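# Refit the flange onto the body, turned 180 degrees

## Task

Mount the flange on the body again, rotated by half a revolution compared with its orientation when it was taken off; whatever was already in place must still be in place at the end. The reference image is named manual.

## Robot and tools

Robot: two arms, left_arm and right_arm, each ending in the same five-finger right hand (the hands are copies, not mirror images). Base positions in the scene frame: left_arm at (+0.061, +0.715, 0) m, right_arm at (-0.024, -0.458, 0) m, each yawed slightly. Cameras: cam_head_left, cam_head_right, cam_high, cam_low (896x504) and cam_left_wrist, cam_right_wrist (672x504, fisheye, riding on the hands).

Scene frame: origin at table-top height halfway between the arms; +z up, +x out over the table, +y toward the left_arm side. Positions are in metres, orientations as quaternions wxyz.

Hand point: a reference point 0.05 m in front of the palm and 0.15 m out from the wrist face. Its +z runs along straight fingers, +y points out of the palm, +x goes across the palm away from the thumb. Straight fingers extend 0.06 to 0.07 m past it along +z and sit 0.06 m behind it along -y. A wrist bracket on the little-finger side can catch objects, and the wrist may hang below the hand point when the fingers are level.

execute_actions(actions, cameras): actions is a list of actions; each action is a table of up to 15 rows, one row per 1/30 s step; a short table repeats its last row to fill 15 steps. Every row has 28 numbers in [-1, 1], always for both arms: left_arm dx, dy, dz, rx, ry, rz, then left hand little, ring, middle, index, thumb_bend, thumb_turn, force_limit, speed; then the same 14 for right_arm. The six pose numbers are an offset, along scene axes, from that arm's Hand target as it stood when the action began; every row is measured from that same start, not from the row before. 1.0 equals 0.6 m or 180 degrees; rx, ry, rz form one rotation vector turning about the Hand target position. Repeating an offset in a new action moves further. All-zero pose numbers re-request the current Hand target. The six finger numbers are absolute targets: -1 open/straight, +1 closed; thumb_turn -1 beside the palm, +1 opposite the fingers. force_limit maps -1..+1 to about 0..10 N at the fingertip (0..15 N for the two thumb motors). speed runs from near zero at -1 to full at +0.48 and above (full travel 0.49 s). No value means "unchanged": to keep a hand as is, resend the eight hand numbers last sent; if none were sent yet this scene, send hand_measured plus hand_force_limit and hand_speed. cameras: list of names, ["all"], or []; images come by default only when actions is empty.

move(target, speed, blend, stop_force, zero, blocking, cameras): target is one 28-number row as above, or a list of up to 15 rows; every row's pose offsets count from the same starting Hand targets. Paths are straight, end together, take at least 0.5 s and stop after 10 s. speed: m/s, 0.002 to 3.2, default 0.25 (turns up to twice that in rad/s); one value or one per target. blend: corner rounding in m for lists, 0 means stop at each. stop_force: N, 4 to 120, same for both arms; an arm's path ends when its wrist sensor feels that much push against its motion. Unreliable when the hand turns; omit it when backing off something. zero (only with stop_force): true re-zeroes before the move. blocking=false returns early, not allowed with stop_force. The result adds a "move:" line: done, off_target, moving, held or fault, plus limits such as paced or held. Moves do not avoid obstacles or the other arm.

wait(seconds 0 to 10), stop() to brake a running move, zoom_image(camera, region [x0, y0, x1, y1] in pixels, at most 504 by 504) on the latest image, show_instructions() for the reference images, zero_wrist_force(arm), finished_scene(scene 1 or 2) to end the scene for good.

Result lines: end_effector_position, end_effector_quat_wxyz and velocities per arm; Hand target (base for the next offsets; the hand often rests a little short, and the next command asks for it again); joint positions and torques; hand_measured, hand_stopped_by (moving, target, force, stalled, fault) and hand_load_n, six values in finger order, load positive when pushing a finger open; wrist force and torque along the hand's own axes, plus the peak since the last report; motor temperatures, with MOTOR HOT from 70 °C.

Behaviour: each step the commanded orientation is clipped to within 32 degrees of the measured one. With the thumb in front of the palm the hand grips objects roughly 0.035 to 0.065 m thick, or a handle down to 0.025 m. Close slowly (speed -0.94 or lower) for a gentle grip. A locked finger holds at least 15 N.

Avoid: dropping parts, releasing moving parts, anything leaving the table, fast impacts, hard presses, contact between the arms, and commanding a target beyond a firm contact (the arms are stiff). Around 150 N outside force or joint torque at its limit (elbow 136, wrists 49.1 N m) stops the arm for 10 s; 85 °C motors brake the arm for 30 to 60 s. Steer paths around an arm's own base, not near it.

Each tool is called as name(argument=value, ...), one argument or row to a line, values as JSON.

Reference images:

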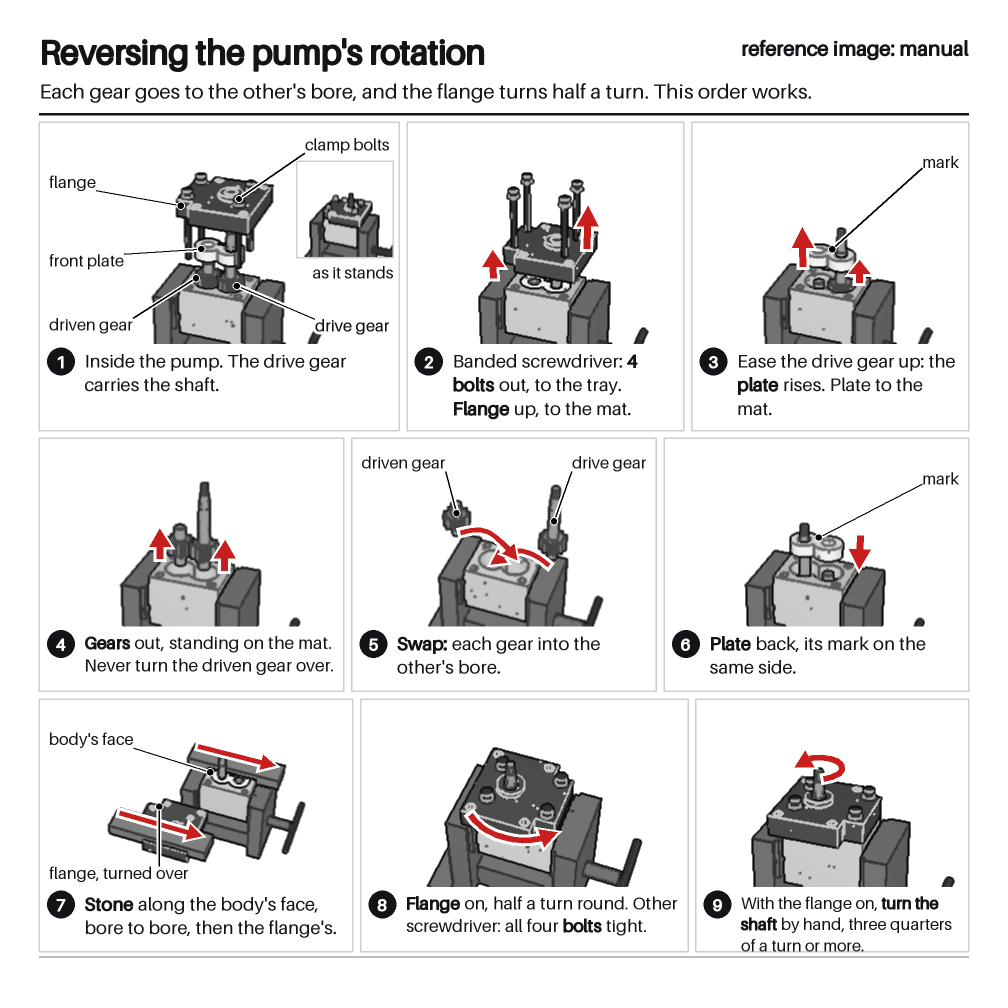

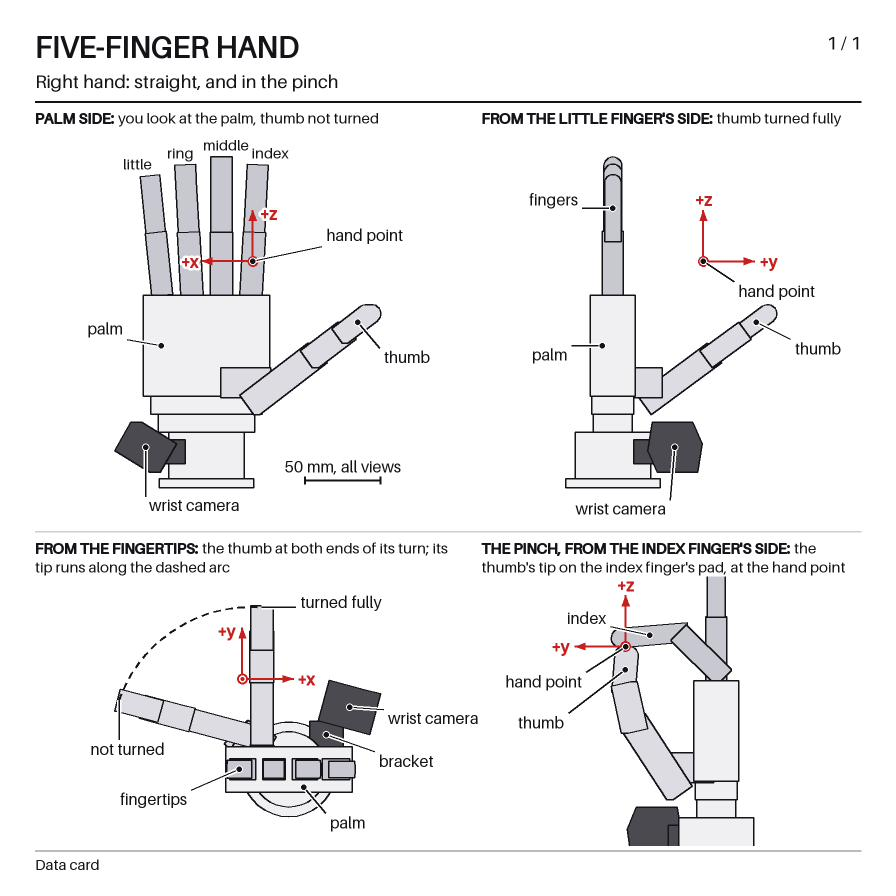

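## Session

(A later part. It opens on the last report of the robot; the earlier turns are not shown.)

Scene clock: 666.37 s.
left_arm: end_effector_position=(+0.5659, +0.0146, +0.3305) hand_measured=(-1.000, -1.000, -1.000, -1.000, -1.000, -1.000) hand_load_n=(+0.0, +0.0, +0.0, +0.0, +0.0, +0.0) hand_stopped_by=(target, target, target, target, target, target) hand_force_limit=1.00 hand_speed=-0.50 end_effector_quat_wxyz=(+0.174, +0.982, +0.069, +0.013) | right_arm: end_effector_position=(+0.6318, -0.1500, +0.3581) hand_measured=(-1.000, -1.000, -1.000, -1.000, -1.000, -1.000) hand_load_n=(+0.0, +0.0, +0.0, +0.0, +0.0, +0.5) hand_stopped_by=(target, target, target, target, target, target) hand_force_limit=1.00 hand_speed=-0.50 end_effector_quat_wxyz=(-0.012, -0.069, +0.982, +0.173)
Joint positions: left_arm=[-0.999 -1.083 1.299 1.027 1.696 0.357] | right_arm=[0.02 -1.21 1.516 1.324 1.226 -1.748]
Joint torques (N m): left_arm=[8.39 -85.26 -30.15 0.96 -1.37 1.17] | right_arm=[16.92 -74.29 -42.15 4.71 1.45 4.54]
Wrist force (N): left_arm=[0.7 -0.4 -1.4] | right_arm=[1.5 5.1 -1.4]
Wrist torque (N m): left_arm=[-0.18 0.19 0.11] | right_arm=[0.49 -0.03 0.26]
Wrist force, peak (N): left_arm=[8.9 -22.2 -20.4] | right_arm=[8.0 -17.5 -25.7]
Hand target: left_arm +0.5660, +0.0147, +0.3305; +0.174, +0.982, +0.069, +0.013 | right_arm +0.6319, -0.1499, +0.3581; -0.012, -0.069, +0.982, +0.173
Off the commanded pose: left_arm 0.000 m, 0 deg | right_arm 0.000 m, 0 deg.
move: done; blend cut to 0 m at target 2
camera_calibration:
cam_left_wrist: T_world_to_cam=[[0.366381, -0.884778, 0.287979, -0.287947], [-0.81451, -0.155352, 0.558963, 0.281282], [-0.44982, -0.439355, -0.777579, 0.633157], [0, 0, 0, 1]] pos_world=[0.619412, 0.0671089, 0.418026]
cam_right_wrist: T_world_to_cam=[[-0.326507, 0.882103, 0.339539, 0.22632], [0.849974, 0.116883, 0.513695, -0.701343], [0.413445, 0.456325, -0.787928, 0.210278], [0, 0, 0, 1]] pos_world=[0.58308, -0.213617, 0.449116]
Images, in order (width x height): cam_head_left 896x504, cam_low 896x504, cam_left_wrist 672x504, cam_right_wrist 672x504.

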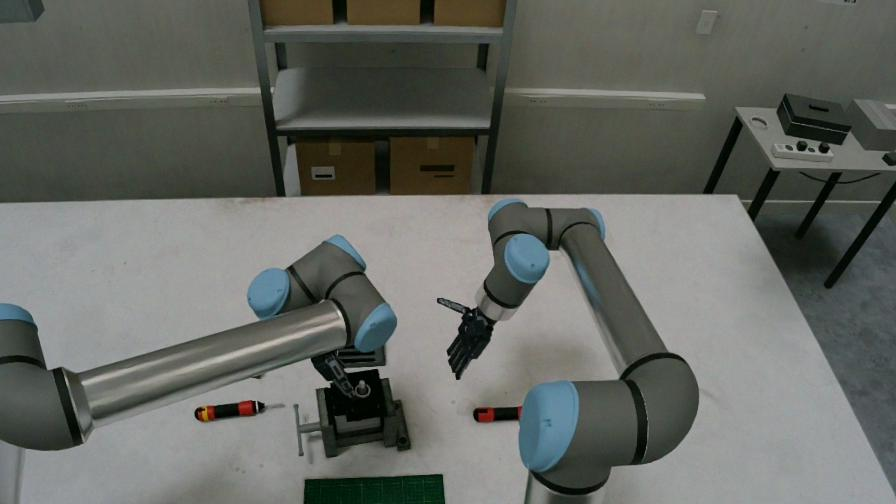

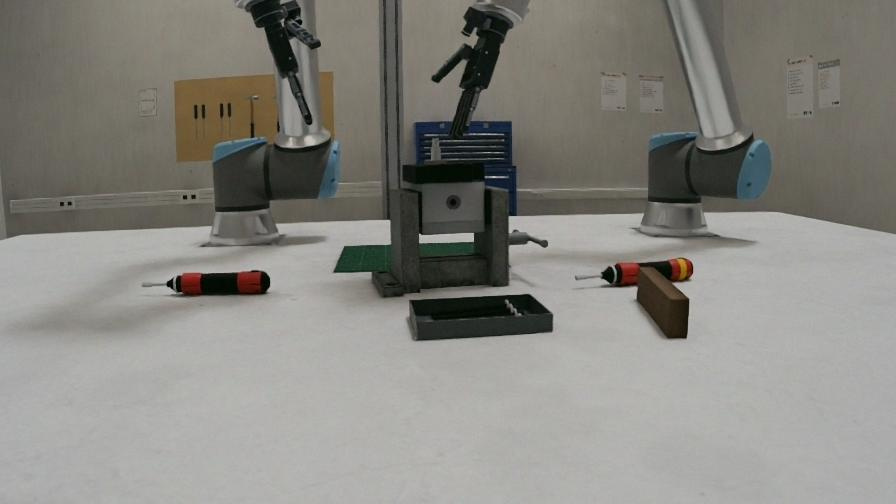

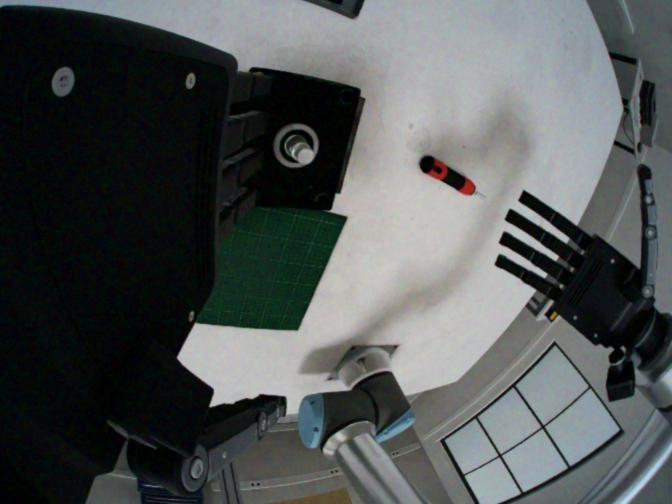

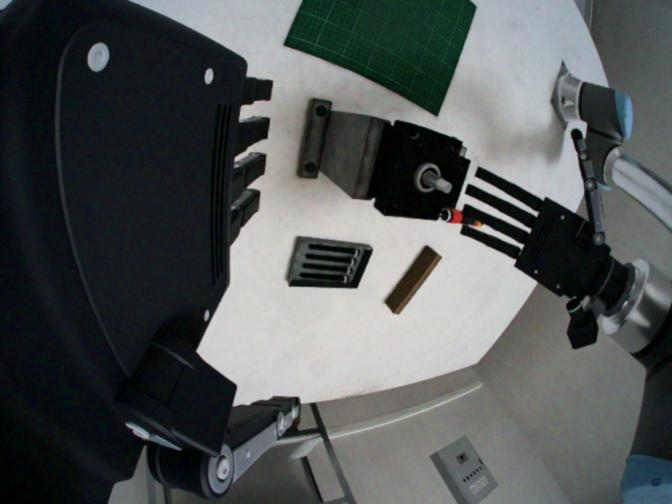

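move(
  target=[
    [0,0,-0.05,0,0,0,-1,-1,-1,-1,-1,-1,1.0,-0.5,0,0,0,0,0,0,-1,-1,-1,-1,-1,-1,1.0,-0.5],
    [0,0,-0.08,0,0,0,-1,-1,-1,-1,-1,-1,1.0,-0.5,0,0,0,0,0,0,-1,-1,-1,-1,-1,-1,1.0,-0.5],
  ],
  speed=[0.04,0.01],
  stop_force=12,
  cameras=["cam_low","cam_left_wrist","cam_head_left"],
)

zoom_image(
  camera="cam_low",
  region=[385, 125, 515, 235],
)

Scene clock: 675.83 s.
left_arm: end_effector_position=(+0.5660, +0.0147, +0.2911) hand_measured=(-1.000, -1.000, -1.000, -1.000, -1.000, -1.000) hand_load_n=(+0.0, +0.0, -1.0, +0.0, +0.0, +0.0) hand_stopped_by=(target, target, target, target, target, target) hand_force_limit=1.00 hand_speed=-0.50 end_effector_quat_wxyz=(+0.174, +0.982, +0.069, +0.013) | right_arm: end_effector_position=(+0.6319, -0.1499, +0.3581) hand_measured=(-1.000, -1.000, -1.000, -1.000, -1.000, -1.000) hand_load_n=(+0.0, +0.0, +0.0, +0.0, +0.0, +0.0) hand_stopped_by=(target, target, target, target, target, target) hand_force_limit=1.00 hand_speed=-0.50 end_effector_quat_wxyz=(-0.012, -0.069, +0.982, +0.173)
Joint positions: left_arm=[-0.999 -1.067 1.345 0.965 1.696 0.357] | right_arm=[0.02 -1.21 1.516 1.323 1.226 -1.748]
Joint torques (N m): left_arm=[4.38 -72.81 -37.92 4.29 2.63 -0.43] | right_arm=[14.09 -58.66 -42.5 0.84 -1.3 4.57]
Wrist force (N): left_arm=[0.0 0.4 -15.0] | right_arm=[1.1 5.6 -1.3]
Wrist torque (N m): left_arm=[0.55 0.41 0.06] | right_arm=[0.54 0.02 0.18]
Wrist force, peak (N): left_arm=[0.3 0.8 -20.0] | right_arm=[1.6 5.9 -1.5]
Hand target: left_arm +0.5660, +0.0147, +0.2911; +0.174, +0.982, +0.069, +0.013 (not the last commanded pose) | right_arm +0.6319, -0.1499, +0.3581; -0.012, -0.069, +0.982, +0.173
Off the commanded pose: left_arm 0.009 m, 0 deg | right_arm 0.000 m, 0 deg.
move: contact (left_arm); path passed 1 of 2 targets
camera_calibration:
cam_left_wrist: T_world_to_cam=[[0.366388, -0.884691, 0.288237, -0.276657], [-0.814554, -0.155239, 0.558929, 0.303434], [-0.449734, -0.43957, -0.777507, 0.602543], [0, 0, 0, 1]] pos_world=[0.619512, 0.0672087, 0.378626]
Images, in order (width x height): cam_head_left 896x504, cam_low 896x504, cam_left_wrist 672x504.

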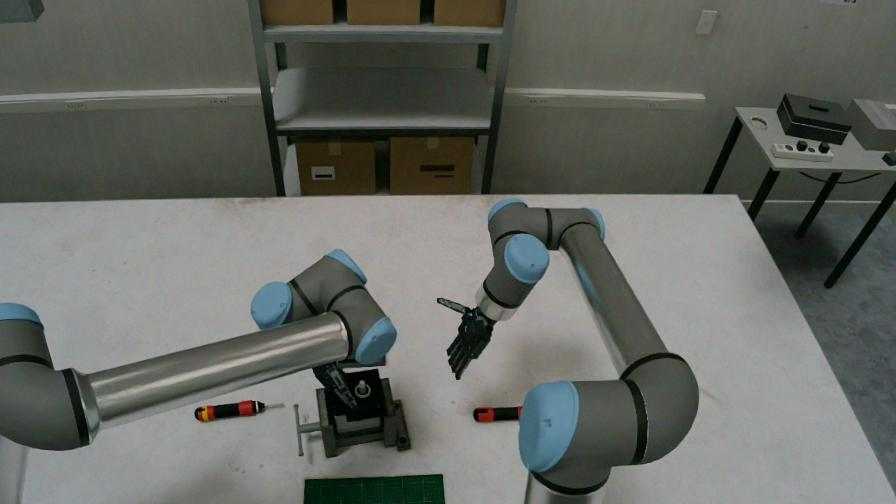

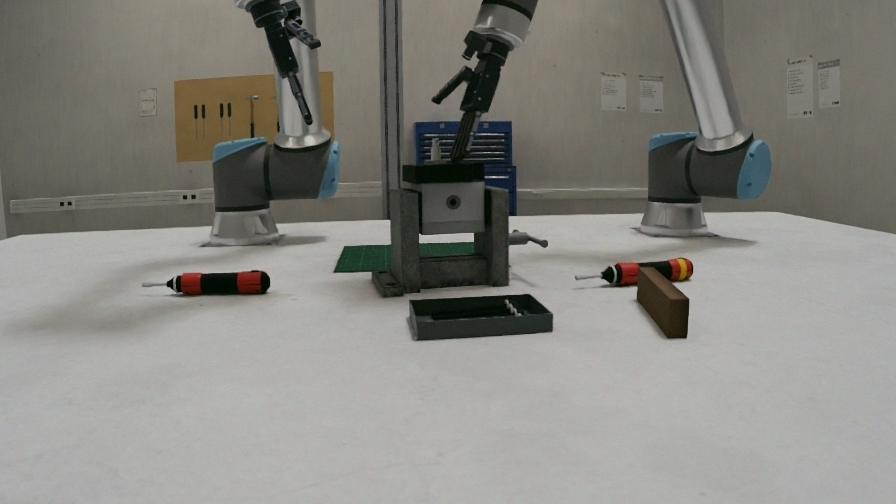

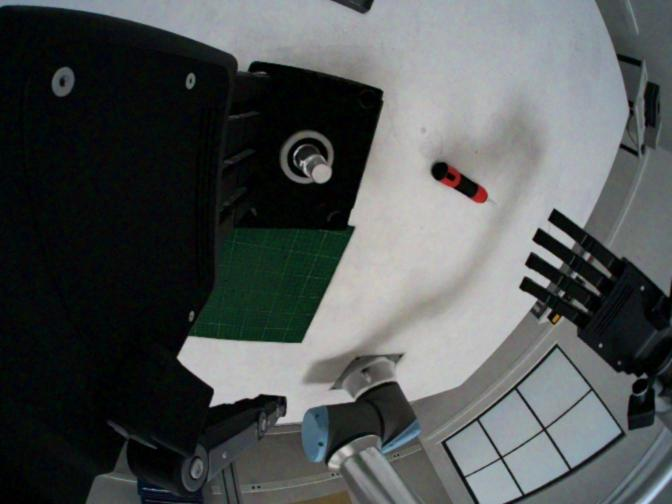

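Scaled by 3.877.

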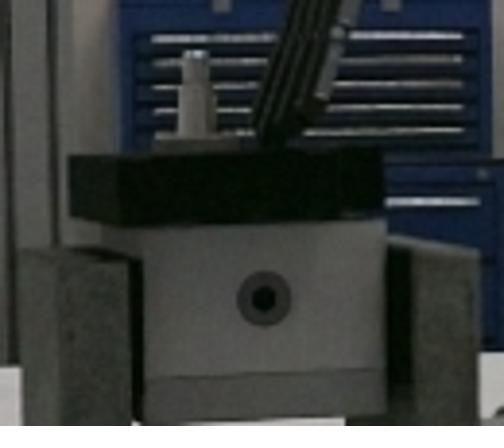

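move(
  target=[0,0,-0.015,0,0,0,-1,-1,-1,-1,-1,-1,1.0,-0.5,0,0,0,0,0,0,-1,-1,-1,-1,-1,-1,1.0,-0.5],
  speed=0.01,
  stop_force=20,
  cameras=["cam_low","cam_left_wrist","cam_head_left"],
)

zoom_image(
  camera="cam_low",
  region=[385, 125, 515, 235],
)

Scene clock: 680.97 s.
left_arm: end_effector_position=(+0.5660, +0.0147, +0.2898) hand_measured=(-1.000, -1.000, -1.000, -1.000, -1.000, -1.000) hand_load_n=(+0.0, +0.0, -2.0, +0.5, +0.0, +0.0) hand_stopped_by=(target, target, target, target, target, target) hand_force_limit=1.00 hand_speed=-0.50 end_effector_quat_wxyz=(+0.174, +0.982, +0.069, +0.013) | right_arm: end_effector_position=(+0.6319, -0.1499, +0.3581) hand_measured=(-1.000, -1.000, -1.000, -1.000, -1.000, -1.000) hand_load_n=(+0.0, +0.0, +0.0, +0.0, +0.0, +0.0) hand_stopped_by=(target, target, target, target, target, target) hand_force_limit=1.00 hand_speed=-0.50 end_effector_quat_wxyz=(-0.012, -0.069, +0.982, +0.173)
Joint positions: left_arm=[-0.999 -1.066 1.347 0.962 1.696 0.357] | right_arm=[0.02 -1.21 1.516 1.323 1.226 -1.748]
Joint torques (N m): left_arm=[-1.62 -77.78 -39.35 4.85 1 -0.08] | right_arm=[15.9 -59 -43.41 1.12 -1.37 4.78]
Wrist force (N): left_arm=[0.4 0.7 -11.5] | right_arm=[1.4 5.5 -1.4]
Wrist torque (N m): left_arm=[0.32 0.35 0.08] | right_arm=[0.54 -0.01 0.18]
Wrist force, peak (N): left_arm=[-0.3 1.4 -40.1] | right_arm=[1.3 5.7 -2.0]
Hand target: left_arm +0.5660, +0.0147, +0.2899; +0.174, +0.982, +0.069, +0.013 (not the last commanded pose) | right_arm +0.6319, -0.1499, +0.3581; -0.012, -0.069, +0.982, +0.173
Off the commanded pose: left_arm 0.008 m, 0 deg | right_arm 0.000 m, 0 deg.
move: contact (left_arm)
camera_calibration:
cam_left_wrist: T_world_to_cam=[[0.366348, -0.884655, 0.2884, -0.276351], [-0.814628, -0.155165, 0.558843, 0.304178], [-0.449634, -0.43967, -0.777509, 0.601556], [0, 0, 0, 1]] pos_world=[0.619512, 0.0672086, 0.377427]
Images, in order (width x height): cam_head_left 896x504, cam_low 896x504, cam_left_wrist 672x504.

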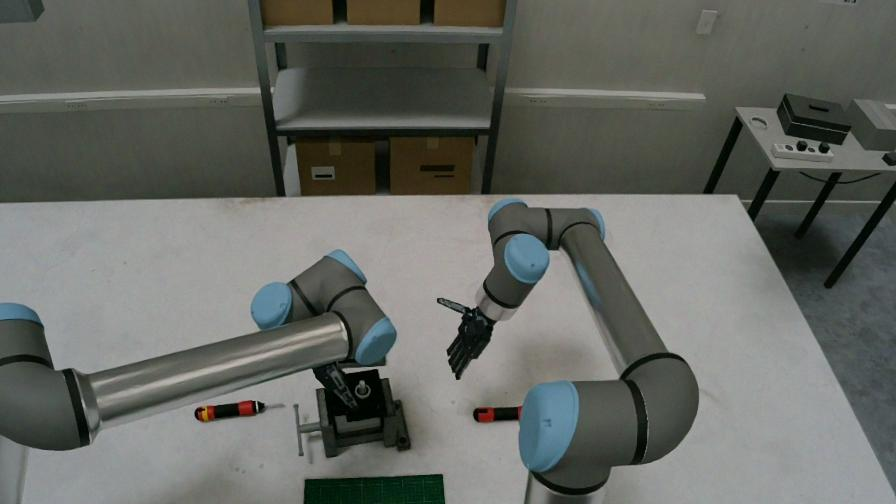

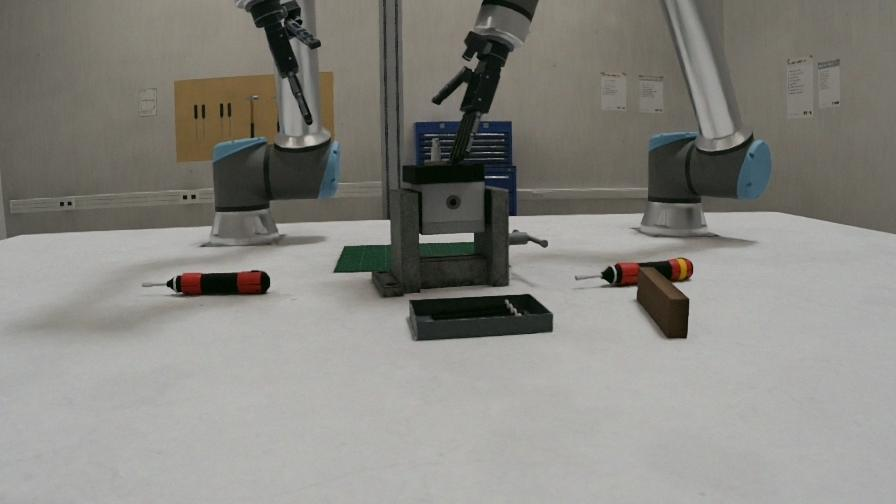

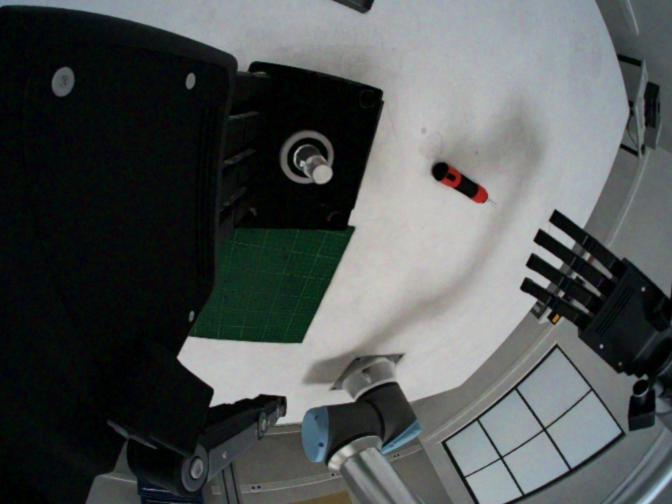

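Scaled by 3.877.

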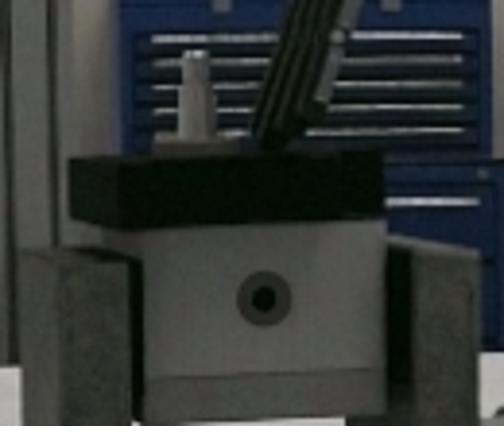

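move(
  target=[0,0,-0.015,0,0,0,-1,-1,-1,-1,-1,-1,1.0,-0.5,0,0,0,0,0,0,-1,-1,-1,-1,-1,-1,1.0,-0.5],
  speed=0.006,
  stop_force=25,
  zero=true,
)

Scene clock: 685.93 s.
left_arm: end_effector_position=(+0.5660, +0.0147, +0.2870) hand_measured=(-1.000, -1.000, -1.000, -1.000, -1.000, -1.000) hand_load_n=(+0.0, +0.0, -3.5, +0.0, +0.0, +0.0) hand_stopped_by=(target, target, target, target, target, target) hand_force_limit=1.00 hand_speed=-0.50 end_effector_quat_wxyz=(+0.174, +0.982, +0.069, +0.013) | right_arm: end_effector_position=(+0.6319, -0.1499, +0.3581) hand_measured=(-1.000, -1.000, -1.000, -1.000, -1.000, -1.000) hand_load_n=(+0.0, +0.0, +0.0, +0.0, +0.0, +0.0) hand_stopped_by=(target, target, target, target, target, target) hand_force_limit=1.00 hand_speed=-0.50 end_effector_quat_wxyz=(-0.012, -0.069, +0.982, +0.173)
Joint positions: left_arm=[-0.999 -1.065 1.35 0.958 1.696 0.357] | right_arm=[0.02 -1.21 1.516 1.323 1.226 -1.748]
Joint torques (N m): left_arm=[-12.96 -54.14 -29.93 1.68 1.09 -0.14] | right_arm=[14.11 -59.53 -43.04 1.12 -0.71 4.65]
Wrist force (N): left_arm=[-0.2 2.9 -39.5] | right_arm=[1.4 5.2 -1.7]
Wrist torque (N m): left_arm=[1.99 0.87 0.08] | right_arm=[0.51 0.01 0.18]
Wrist force, peak (N): left_arm=[-0.1 2.9 -43.2] | right_arm=[1.4 5.6 -1.8]
Hand target: left_arm +0.5660, +0.0147, +0.2870; +0.174, +0.982, +0.069, +0.013 (not the last commanded pose) | right_arm +0.6319, -0.1499, +0.3581; -0.012, -0.069, +0.982, +0.173
Off the commanded pose: left_arm 0.006 m, 0 deg | right_arm 0.000 m, 0 deg.
move: contact (left_arm)

move(
  target=[0,0,0.0167,0,0,0,-1,-1,-1,-1,-1,-1,1.0,-0.5,0,0,0,0,0,0,-1,-1,-1,-1,-1,-1,1.0,-0.5],
  speed=0.03,
)

move(
  target=[0,0,-0.025,0,0,0,-1,-1,-1,-1,-1,-1,1.0,-0.5,0,0,0,0,0,0,-1,-1,-1,-1,-1,-1,1.0,-0.5],
  speed=0.01,
  stop_force=12,
  cameras=["cam_low","cam_left_wrist","cam_head_left"],
)

zoom_image(
  camera="cam_low",
  region=[385, 125, 515, 235],
)

zoom_image(
  camera="cam_left_wrist",
  region=[230, 50, 410, 250],
)

Scene clock: 694.90 s.
left_arm: end_effector_position=(+0.5660, +0.0147, +0.2972) hand_measured=(-1.000, -1.000, -1.000, -1.000, -1.000, -1.000) hand_load_n=(+0.0, +0.0, +0.0, +0.0, +0.0, +0.0) hand_stopped_by=(target, target, target, target, target, target) hand_force_limit=1.00 hand_speed=-0.50 end_effector_quat_wxyz=(+0.174, +0.982, +0.069, +0.013) | right_arm: end_effector_position=(+0.6319, -0.1499, +0.3581) hand_measured=(-1.000, -1.000, -1.000, -1.000, -1.000, -1.000) hand_load_n=(+0.0, +0.0, +0.0, +0.0, +0.0, +0.0) hand_stopped_by=(target, target, target, target, target, target) hand_force_limit=1.00 hand_speed=-0.50 end_effector_quat_wxyz=(-0.012, -0.069, +0.982, +0.173)
Joint positions: left_arm=[-0.999 -1.07 1.339 0.974 1.696 0.357] | right_arm=[0.02 -1.21 1.516 1.323 1.226 -1.748]
Joint torques (N m): left_arm=[-12.3 -71.7 -32.09 0.7 0.99 -0.32] | right_arm=[15.76 -58.77 -42.46 1.03 -0.35 4.39]
Wrist force (N): left_arm=[0.8 -0.5 -1.5] | right_arm=[1.0 4.9 -1.8]
Wrist torque (N m): left_arm=[-0.19 0.16 0.09] | right_arm=[0.48 0.06 0.15]
Wrist force, peak (N): left_arm=[-0.1 2.7 -39.9] | right_arm=[1.6 5.6 -1.9]
Hand target: left_arm +0.5660, +0.0147, +0.2970; +0.174, +0.982, +0.069, +0.013 | right_arm +0.6319, -0.1499, +0.3581; -0.012, -0.069, +0.982, +0.173
Off the commanded pose: left_arm 0.000 m, 0 deg | right_arm 0.000 m, 0 deg.
move: done

Scene clock: 696.87 s.
left_arm: end_effector_position=(+0.5660, +0.0147, +0.2879) hand_measured=(-1.000, -1.000, -1.000, -1.000, -1.000, -1.000) hand_load_n=(+0.0, +0.0, -1.0, +0.0, +0.0, +0.0) hand_stopped_by=(target, target, target, target, target, target) hand_force_limit=1.00 hand_speed=-0.50 end_effector_quat_wxyz=(+0.174, +0.982, +0.069, +0.013) | right_arm: end_effector_position=(+0.6319, -0.1499, +0.3581) hand_measured=(-1.000, -1.000, -1.000, -1.000, -1.000, -1.000) hand_load_n=(+0.0, +0.0, +0.0, +0.0, +0.0, +0.0) hand_stopped_by=(target, target, target, target, target, target) hand_force_limit=1.00 hand_speed=-0.50 end_effector_quat_wxyz=(-0.012, -0.069, +0.982, +0.173)
Joint positions: left_arm=[-0.999 -1.065 1.349 0.959 1.696 0.357] | right_arm=[0.02 -1.21 1.516 1.323 1.226 -1.748]
Joint torques (N m): left_arm=[-11.84 -74.4 -39.04 3.85 0.94 -0.16] | right_arm=[15.63 -60.24 -41.68 1.13 -0.11 4.65]
Wrist force (N): left_arm=[-0.1 0.8 -16.2] | right_arm=[1.1 5.2 -1.5]
Wrist torque (N m): left_arm=[0.66 0.39 0.06] | right_arm=[0.50 0.04 0.16]
Wrist force, peak (N): left_arm=[-0.4 1.2 -22.0] | right_arm=[1.4 5.7 -1.6]
Hand target: left_arm +0.5660, +0.0147, +0.2879; +0.174, +0.982, +0.069, +0.013 (not the last commanded pose) | right_arm +0.6319, -0.1499, +0.3581; -0.012, -0.069, +0.982, +0.173
Off the commanded pose: left_arm 0.006 m, 0 deg | right_arm 0.000 m, 0 deg.
move: contact (left_arm)
camera_calibration:
cam_left_wrist: T_world_to_cam=[[0.366286, -0.884636, 0.288538, -0.275789], [-0.814667, -0.155048, 0.558818, 0.305321], [-0.449613, -0.43975, -0.777476, 0.599981], [0, 0, 0, 1]] pos_world=[0.619512, 0.0672085, 0.375427]
Images, in order (width x height): cam_head_left 896x504, cam_low 896x504, cam_left_wrist 672x504.

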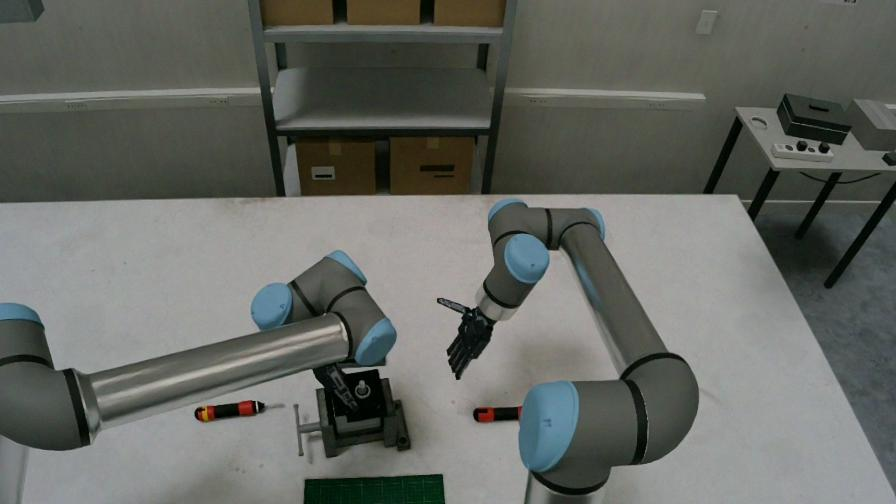

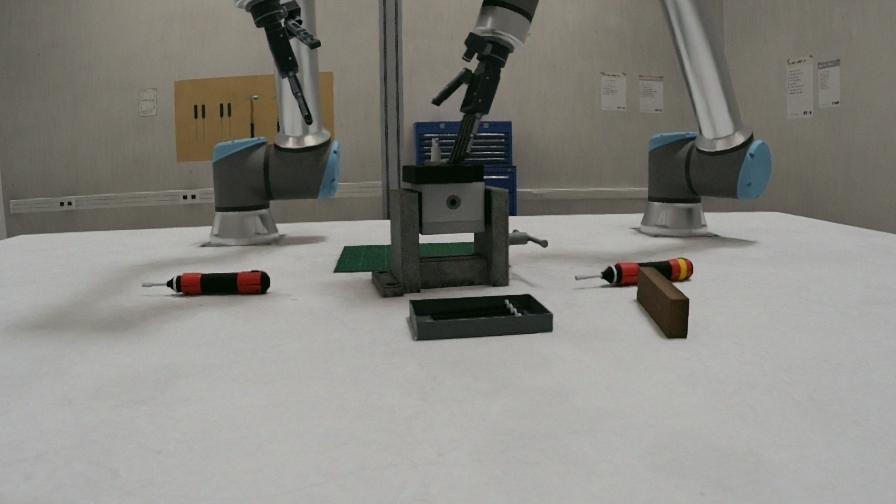

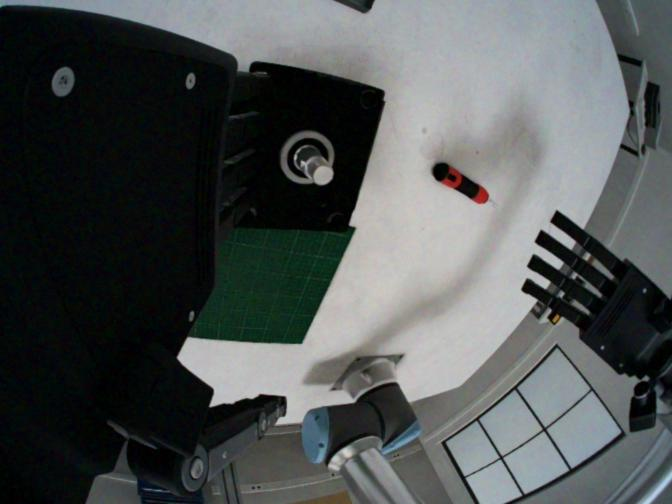

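Scaled by 3.877.

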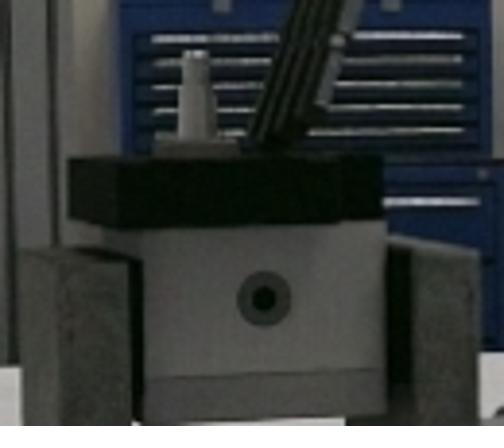

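Scaled by 2.520 from the camera's 672x504 image, which has a finer 960x720 frame.

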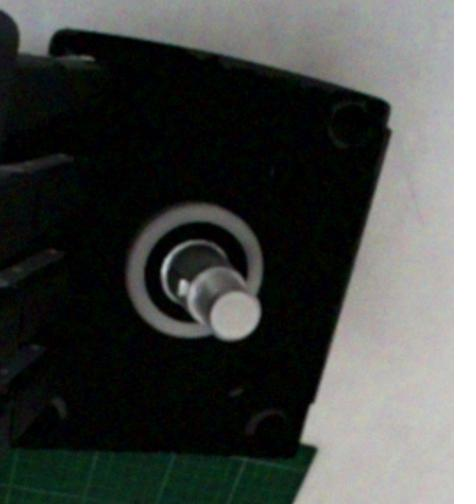

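move(
  target=[
    [0,0,0.05,0,0,0,-1,-1,-1,-1,-1,-1,1.0,-0.5,0,0,0,0,0,0,-1,-1,-1,-1,-1,-1,1.0,-0.5],
    [0.0153,-0.1073,0.05,0,0,0,-1,-1,-1,-1,-1,-1,1.0,-0.5,0,0,0,0,0,0,-1,-1,-1,-1,-1,-1,1.0,-0.5],
  ],
  speed=0.08,
)

move(
  target=[
    [0,0,-0.04,0,0,0,-1,-1,-1,-1,-1,-1,1.0,-0.5,0,0,0,0,0,0,-1,-1,-1,-1,-1,-1,1.0,-0.5],
    [0,0,-0.065,0,0,0,-1,-1,-1,-1,-1,-1,1.0,-0.5,0,0,0,0,0,0,-1,-1,-1,-1,-1,-1,1.0,-0.5],
  ],
  speed=[0.04,0.01],
  stop_force=12,
  cameras=["cam_low","cam_left_wrist","cam_head_left","cam_high"],
)

zoom_image(
  camera="cam_low",
  region=[385, 125, 515, 235],
)

Scene clock: 711.80 s.
left_arm: end_effector_position=(+0.5691, -0.0096, +0.3163) hand_measured=(-1.000, -1.000, -1.000, -1.000, -1.000, -1.000) hand_load_n=(+0.0, +0.5, +2.0, +0.0, +0.0, +0.0) hand_stopped_by=(target, target, target, target, target, target) hand_force_limit=1.00 hand_speed=-0.50 end_effector_quat_wxyz=(+0.169, +0.983, +0.070, +0.012) | right_arm: end_effector_position=(+0.6319, -0.1499, +0.3581) hand_measured=(-1.000, -1.000, -1.000, -1.000, -1.000, -1.000) hand_load_n=(+0.0, +0.0, +0.0, +0.0, +0.0, +0.0) hand_stopped_by=(target, target, target, target, target, target) hand_force_limit=1.00 hand_speed=-0.50 end_effector_quat_wxyz=(-0.012, -0.069, +0.982, +0.173)
Joint positions: left_arm=[-1.012 -1.04 1.258 1.033 1.69 0.345] | right_arm=[0.02 -1.21 1.516 1.323 1.226 -1.748]
Joint torques (N m): left_arm=[-6.36 -73.49 -38.7 1.9 0.02 -0.23] | right_arm=[13.37 -58.87 -43.07 0.81 0.17 4.29]
Wrist force (N): left_arm=[2.6 -11.5 -8.1] | right_arm=[1.1 5.1 -1.9]
Wrist torque (N m): left_arm=[0.85 0.49 -0.25] | right_arm=[0.51 0.05 0.16]
Wrist force, peak (N): left_arm=[-5.2 -125.2 -95.2] | right_arm=[1.3 5.8 -1.4]
Hand target: left_arm +0.5691, -0.0096, +0.3163; +0.169, +0.983, +0.070, +0.012 (not the last commanded pose) | right_arm +0.6319, -0.1499, +0.3581; -0.012, -0.069, +0.982, +0.173
Off the commanded pose: left_arm 0.041 m, 1 deg | right_arm 0.000 m, 0 deg.
FORCE FAULT: contact force on the left arm reached its limit, and that arm stopped. The contact can be on any part of that arm, not only on its tool. That arm's remaining commands of this call were not run. That arm is still stopped at the end of this call. That arm stays stopped for about 10 more seconds. Until then a move that you send moves the other arm only, and its call returns only when the move has ended. Once the stop has ended, the next robot result says so. If the stop ends while you think or write, that arm runs what you send next, counted from a new Hand target: where the arm stands when the stop ends. While its stop runs, that arm, its gripper or tool too, takes no new command. Until it ends, the stop uses up actions while you think or wait. An arm that is not stopped still takes commands.
move: fault (left_arm); path passed 1 of 2 targets

not run: an earlier result of this reply reported a stop or a fault. Calls in your next reply go to the robot.

Scaled by 3.877.
This view is cut from an older image: the scene may have changed since it was taken.

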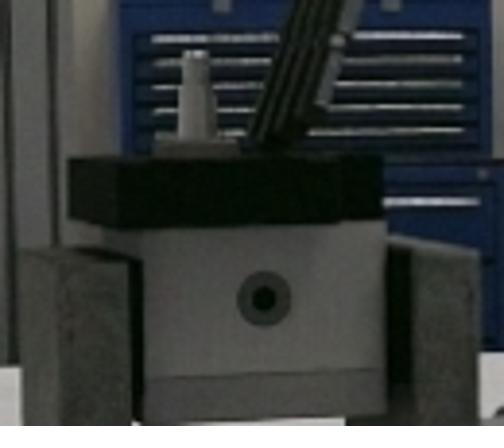

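wait(
  seconds=10,
  cameras=["all"],
)

zoom_image(
  camera="cam_low",
  region=[385, 125, 515, 235],
)

zoom_image(
  camera="cam_head_left",
  region=[310, 340, 420, 450],
)

Scene clock: 724.33 s.
left_arm: end_effector_position=(+0.5691, -0.0096, +0.3163) hand_measured=(-1.000, -1.000, -1.000, -1.000, -1.000, -1.000) hand_load_n=(+0.0, +0.0, +2.0, +0.0, +0.0, +0.0) hand_stopped_by=(target, target, target, target, target, target) hand_force_limit=1.00 hand_speed=-0.50 end_effector_quat_wxyz=(+0.169, +0.983, +0.070, +0.012) | right_arm: end_effector_position=(+0.6319, -0.1499, +0.3581) hand_measured=(-1.000, -1.000, -1.000, -1.000, -1.000, -1.000) hand_load_n=(+0.0, +0.0, -0.5, +0.0, +0.0, +0.0) hand_stopped_by=(target, target, target, target, target, target) hand_force_limit=1.00 hand_speed=-0.50 end_effector_quat_wxyz=(-0.012, -0.069, +0.982, +0.173)
Joint positions: left_arm=[-1.012 -1.04 1.258 1.033 1.69 0.345] | right_arm=[0.02 -1.21 1.516 1.323 1.226 -1.748]
Joint torques (N m): left_arm=[-2.81 -74.13 -38.64 1.87 -0.11 -0.24] | right_arm=[14.19 -58.15 -43.01 1.07 2.2 4.88]
Wrist force (N): left_arm=[2.2 -11.3 -8.1] | right_arm=[1.4 5.4 -1.3]
Wrist torque (N m): left_arm=[0.88 0.54 -0.27] | right_arm=[0.52 -0.01 0.19]
Wrist force, peak (N): left_arm=[2.7 -11.5 -8.2] | right_arm=[1.5 5.7 -1.6]
Hand target: left_arm +0.5691, -0.0096, +0.3163; +0.169, +0.983, +0.070, +0.012 (not the last commanded pose) | right_arm +0.6319, -0.1499, +0.3581; -0.012, -0.069, +0.982, +0.173
Off the commanded pose: left_arm 0.041 m, 1 deg | right_arm 0.000 m, 0 deg.
FORCE FAULT, CONTINUED: the left arm's stop, for the force fault that an earlier result reported, is over. The rest of the stop counts as 19 of the actions that you can send in this scene. During its stop the left arm's controller moved it back a little. That arm's target is now where it stood when the stop ended, not its last command. That arm accepts commands again.
wait: 10.00 s; at rest from the start
camera_calibration:
cam_left_wrist: T_world_to_cam=[[0.3677, -0.886964, 0.27945, -0.304527], [-0.812867, -0.160587, 0.559874, 0.286874], [-0.451712, -0.433021, -0.780031, 0.614873], [0, 0, 0, 1]] pos_world=[0.622911, 0.0422164, 0.404107]
cam_right_wrist: T_world_to_cam=[[-0.32641, 0.882165, 0.339473, 0.22625], [0.849962, 0.116801, 0.513734, -0.701468], [0.413547, 0.456227, -0.787931, 0.210112], [0, 0, 0, 1]] pos_world=[0.58318, -0.213517, 0.449116]

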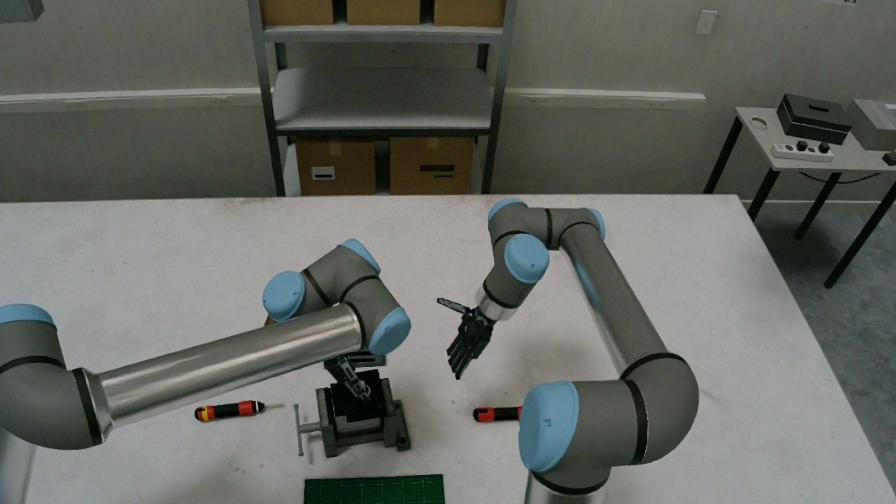

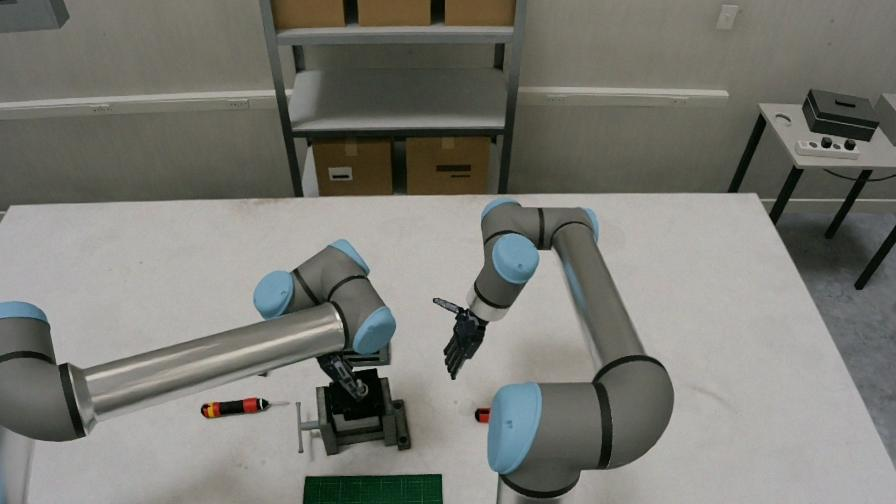

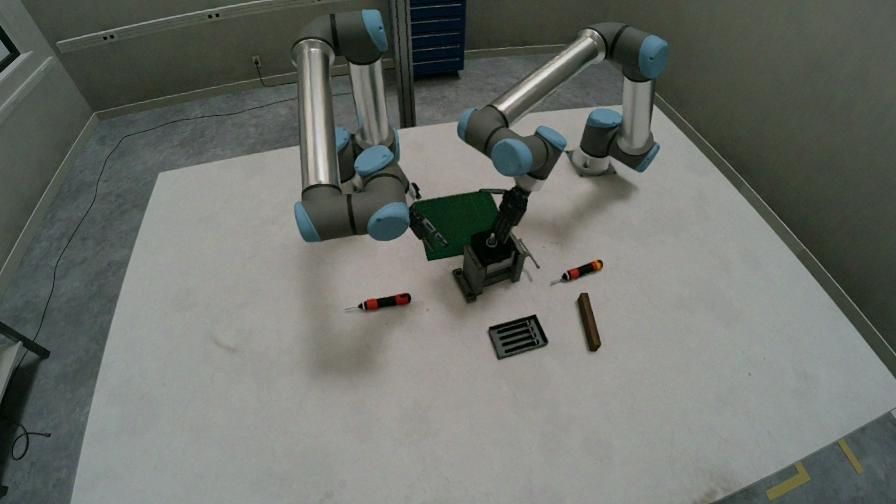

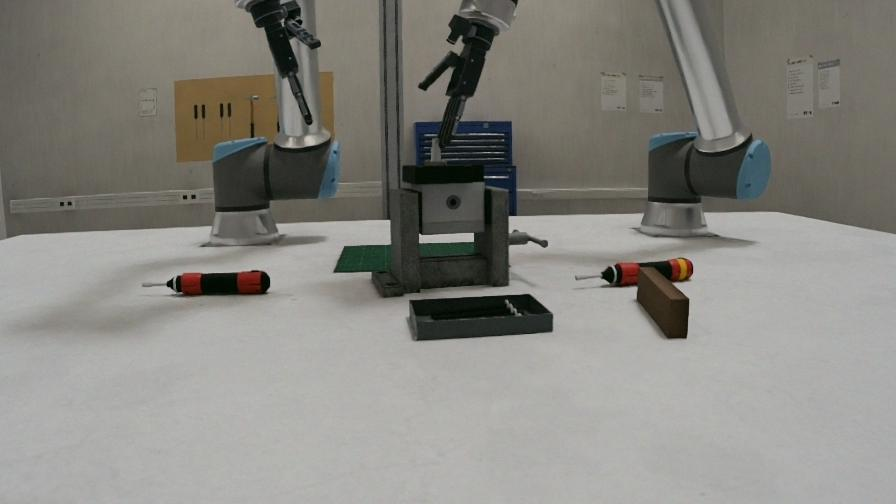

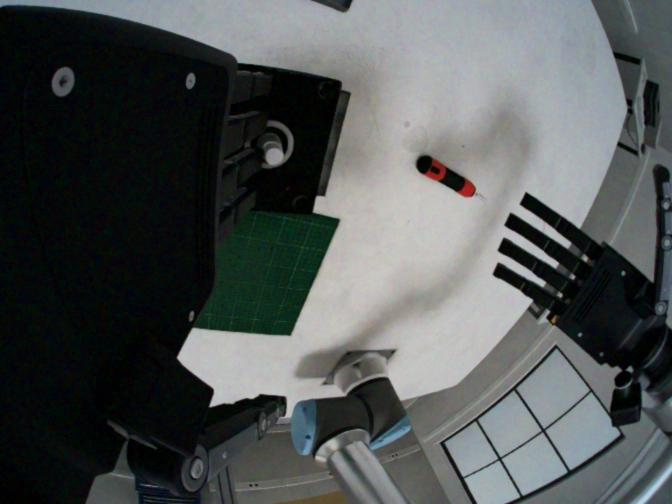

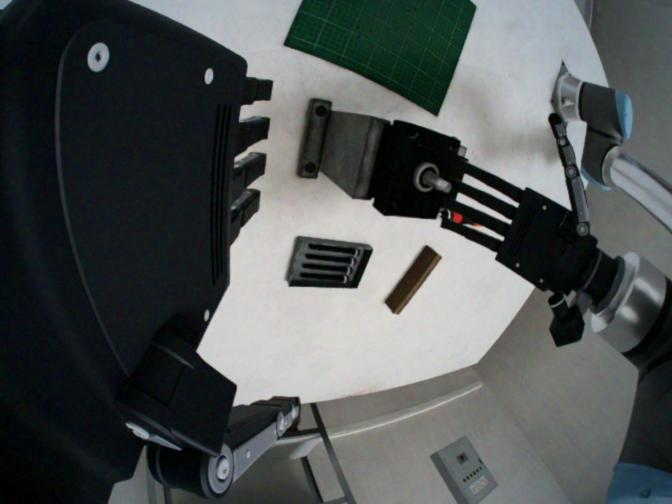

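Scaled by 3.877.

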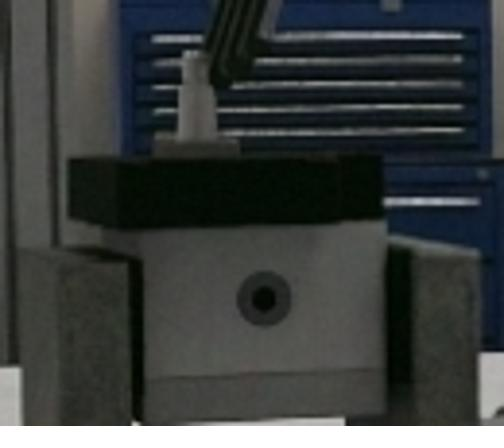

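Scaled by 4.582.

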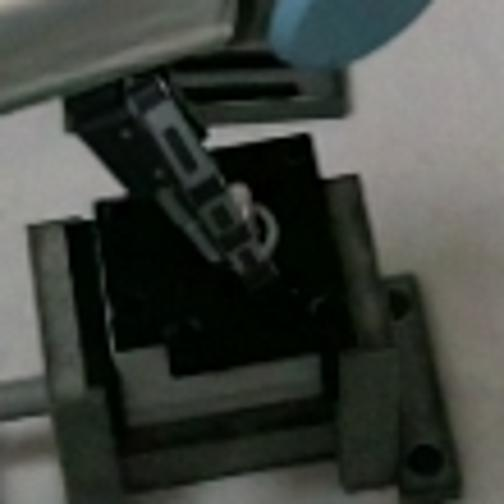

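move(
  target=[
    [-0.0052,0.0405,0.0,-0.0032,-0.001,-0.0005,-1,-1,-1,-1,-1,-1,1.0,-0.5,0,0,0,0,0,0,-1,-1,-1,-1,-1,-1,1.0,-0.5],
  ],
  speed=0.04,
)

move(
  target=[
    [0,0,-0.03,0,0,0,-1,-1,-1,-1,-1,-1,1.0,-0.5,0,0,0,0,0,0,-1,-1,-1,-1,-1,-1,1.0,-0.5],
    [0,0,-0.055,0,0,0,-1,-1,-1,-1,-1,-1,1.0,-0.5,0,0,0,0,0,0,-1,-1,-1,-1,-1,-1,1.0,-0.5],
  ],
  speed=[0.04,0.01],
  stop_force=12,
)

Scene clock: 735.20 s.
left_arm: end_effector_position=(+0.5661, +0.0148, +0.3163) hand_measured=(-1.000, -1.000, -1.000, -1.000, -1.000, -1.000) hand_load_n=(+0.0, +0.0, +0.0, +0.0, +0.0, +0.0) hand_stopped_by=(target, target, target, target, target, target) hand_force_limit=1.00 hand_speed=-0.50 end_effector_quat_wxyz=(+0.174, +0.982, +0.069, +0.013) | right_arm: end_effector_position=(+0.6319, -0.1499, +0.3581) hand_measured=(-1.000, -1.000, -1.000, -1.000, -1.000, -1.000) hand_load_n=(+0.0, +0.0, +0.0, +0.0, +0.0, +0.0) hand_stopped_by=(target, target, target, target, target, target) hand_force_limit=1.00 hand_speed=-0.50 end_effector_quat_wxyz=(-0.012, -0.069, +0.982, +0.173)
Joint positions: left_arm=[-0.998 -1.078 1.317 1.003 1.697 0.358] | right_arm=[0.02 -1.21 1.516 1.323 1.226 -1.748]
Joint torques (N m): left_arm=[-12.06 -65.71 -45.07 6.37 0.69 -1.75] | right_arm=[13.02 -59.19 -42.49 1.23 2.33 4.5]
Wrist force (N): left_arm=[-0.9 -3.6 -1.5] | right_arm=[1.3 5.5 -1.2]
Wrist torque (N m): left_arm=[-0.68 0.42 -0.27] | right_arm=[0.53 0.00 0.18]
Wrist force, peak (N): left_arm=[2.4 -10.9 -8.3] | right_arm=[1.6 5.7 -1.6]
Hand target: left_arm +0.5660, +0.0147, +0.3163; +0.174, +0.982, +0.069, +0.013 | right_arm +0.6319, -0.1499, +0.3581; -0.012, -0.069, +0.982, +0.173
Off the commanded pose: left_arm 0.000 m, 0 deg | right_arm 0.000 m, 0 deg.
move: done

Scene clock: 737.73 s.
left_arm: end_effector_position=(+0.5660, +0.0147, +0.2879) hand_measured=(-1.000, -1.000, -1.000, -1.000, -1.000, -1.000) hand_load_n=(+0.0, +0.5, -1.0, +0.0, +0.0, +0.0) hand_stopped_by=(target, target, target, target, target, target) hand_force_limit=1.00 hand_speed=-0.50 end_effector_quat_wxyz=(+0.174, +0.982, +0.069, +0.013) | right_arm: end_effector_position=(+0.6319, -0.1499, +0.3581) hand_measured=(-1.000, -1.000, -1.000, -1.000, -1.000, -1.000) hand_load_n=(+0.0, +0.0, +0.0, +0.0, +0.0, +0.0) hand_stopped_by=(target, target, target, target, target, target) hand_force_limit=1.00 hand_speed=-0.50 end_effector_quat_wxyz=(-0.012, -0.069, +0.982, +0.173)
Joint positions: left_arm=[-0.998 -1.066 1.349 0.958 1.697 0.358] | right_arm=[0.02 -1.21 1.516 1.323 1.226 -1.748]
Joint torques (N m): left_arm=[-12.82 -73.52 -38.61 4.29 -3.4 -1.43] | right_arm=[12.52 -59.37 -42.73 1.57 1.85 4.53]
Wrist force (N): left_arm=[-1.8 -2.5 -16.2] | right_arm=[1.4 5.1 -1.4]
Wrist torque (N m): left_arm=[0.20 0.70 -0.32] | right_arm=[0.48 0.00 0.18]
Wrist force, peak (N): left_arm=[-1.7 -2.5 -21.9] | right_arm=[1.2 5.7 -1.7]
Hand target: left_arm +0.5660, +0.0147, +0.2879; +0.174, +0.982, +0.069, +0.013 (not the last commanded pose) | right_arm +0.6319, -0.1499, +0.3581; -0.012, -0.069, +0.982, +0.173
Off the commanded pose: left_arm 0.005 m, 0 deg | right_arm 0.000 m, 0 deg.
move: contact (left_arm); path passed 1 of 2 targets


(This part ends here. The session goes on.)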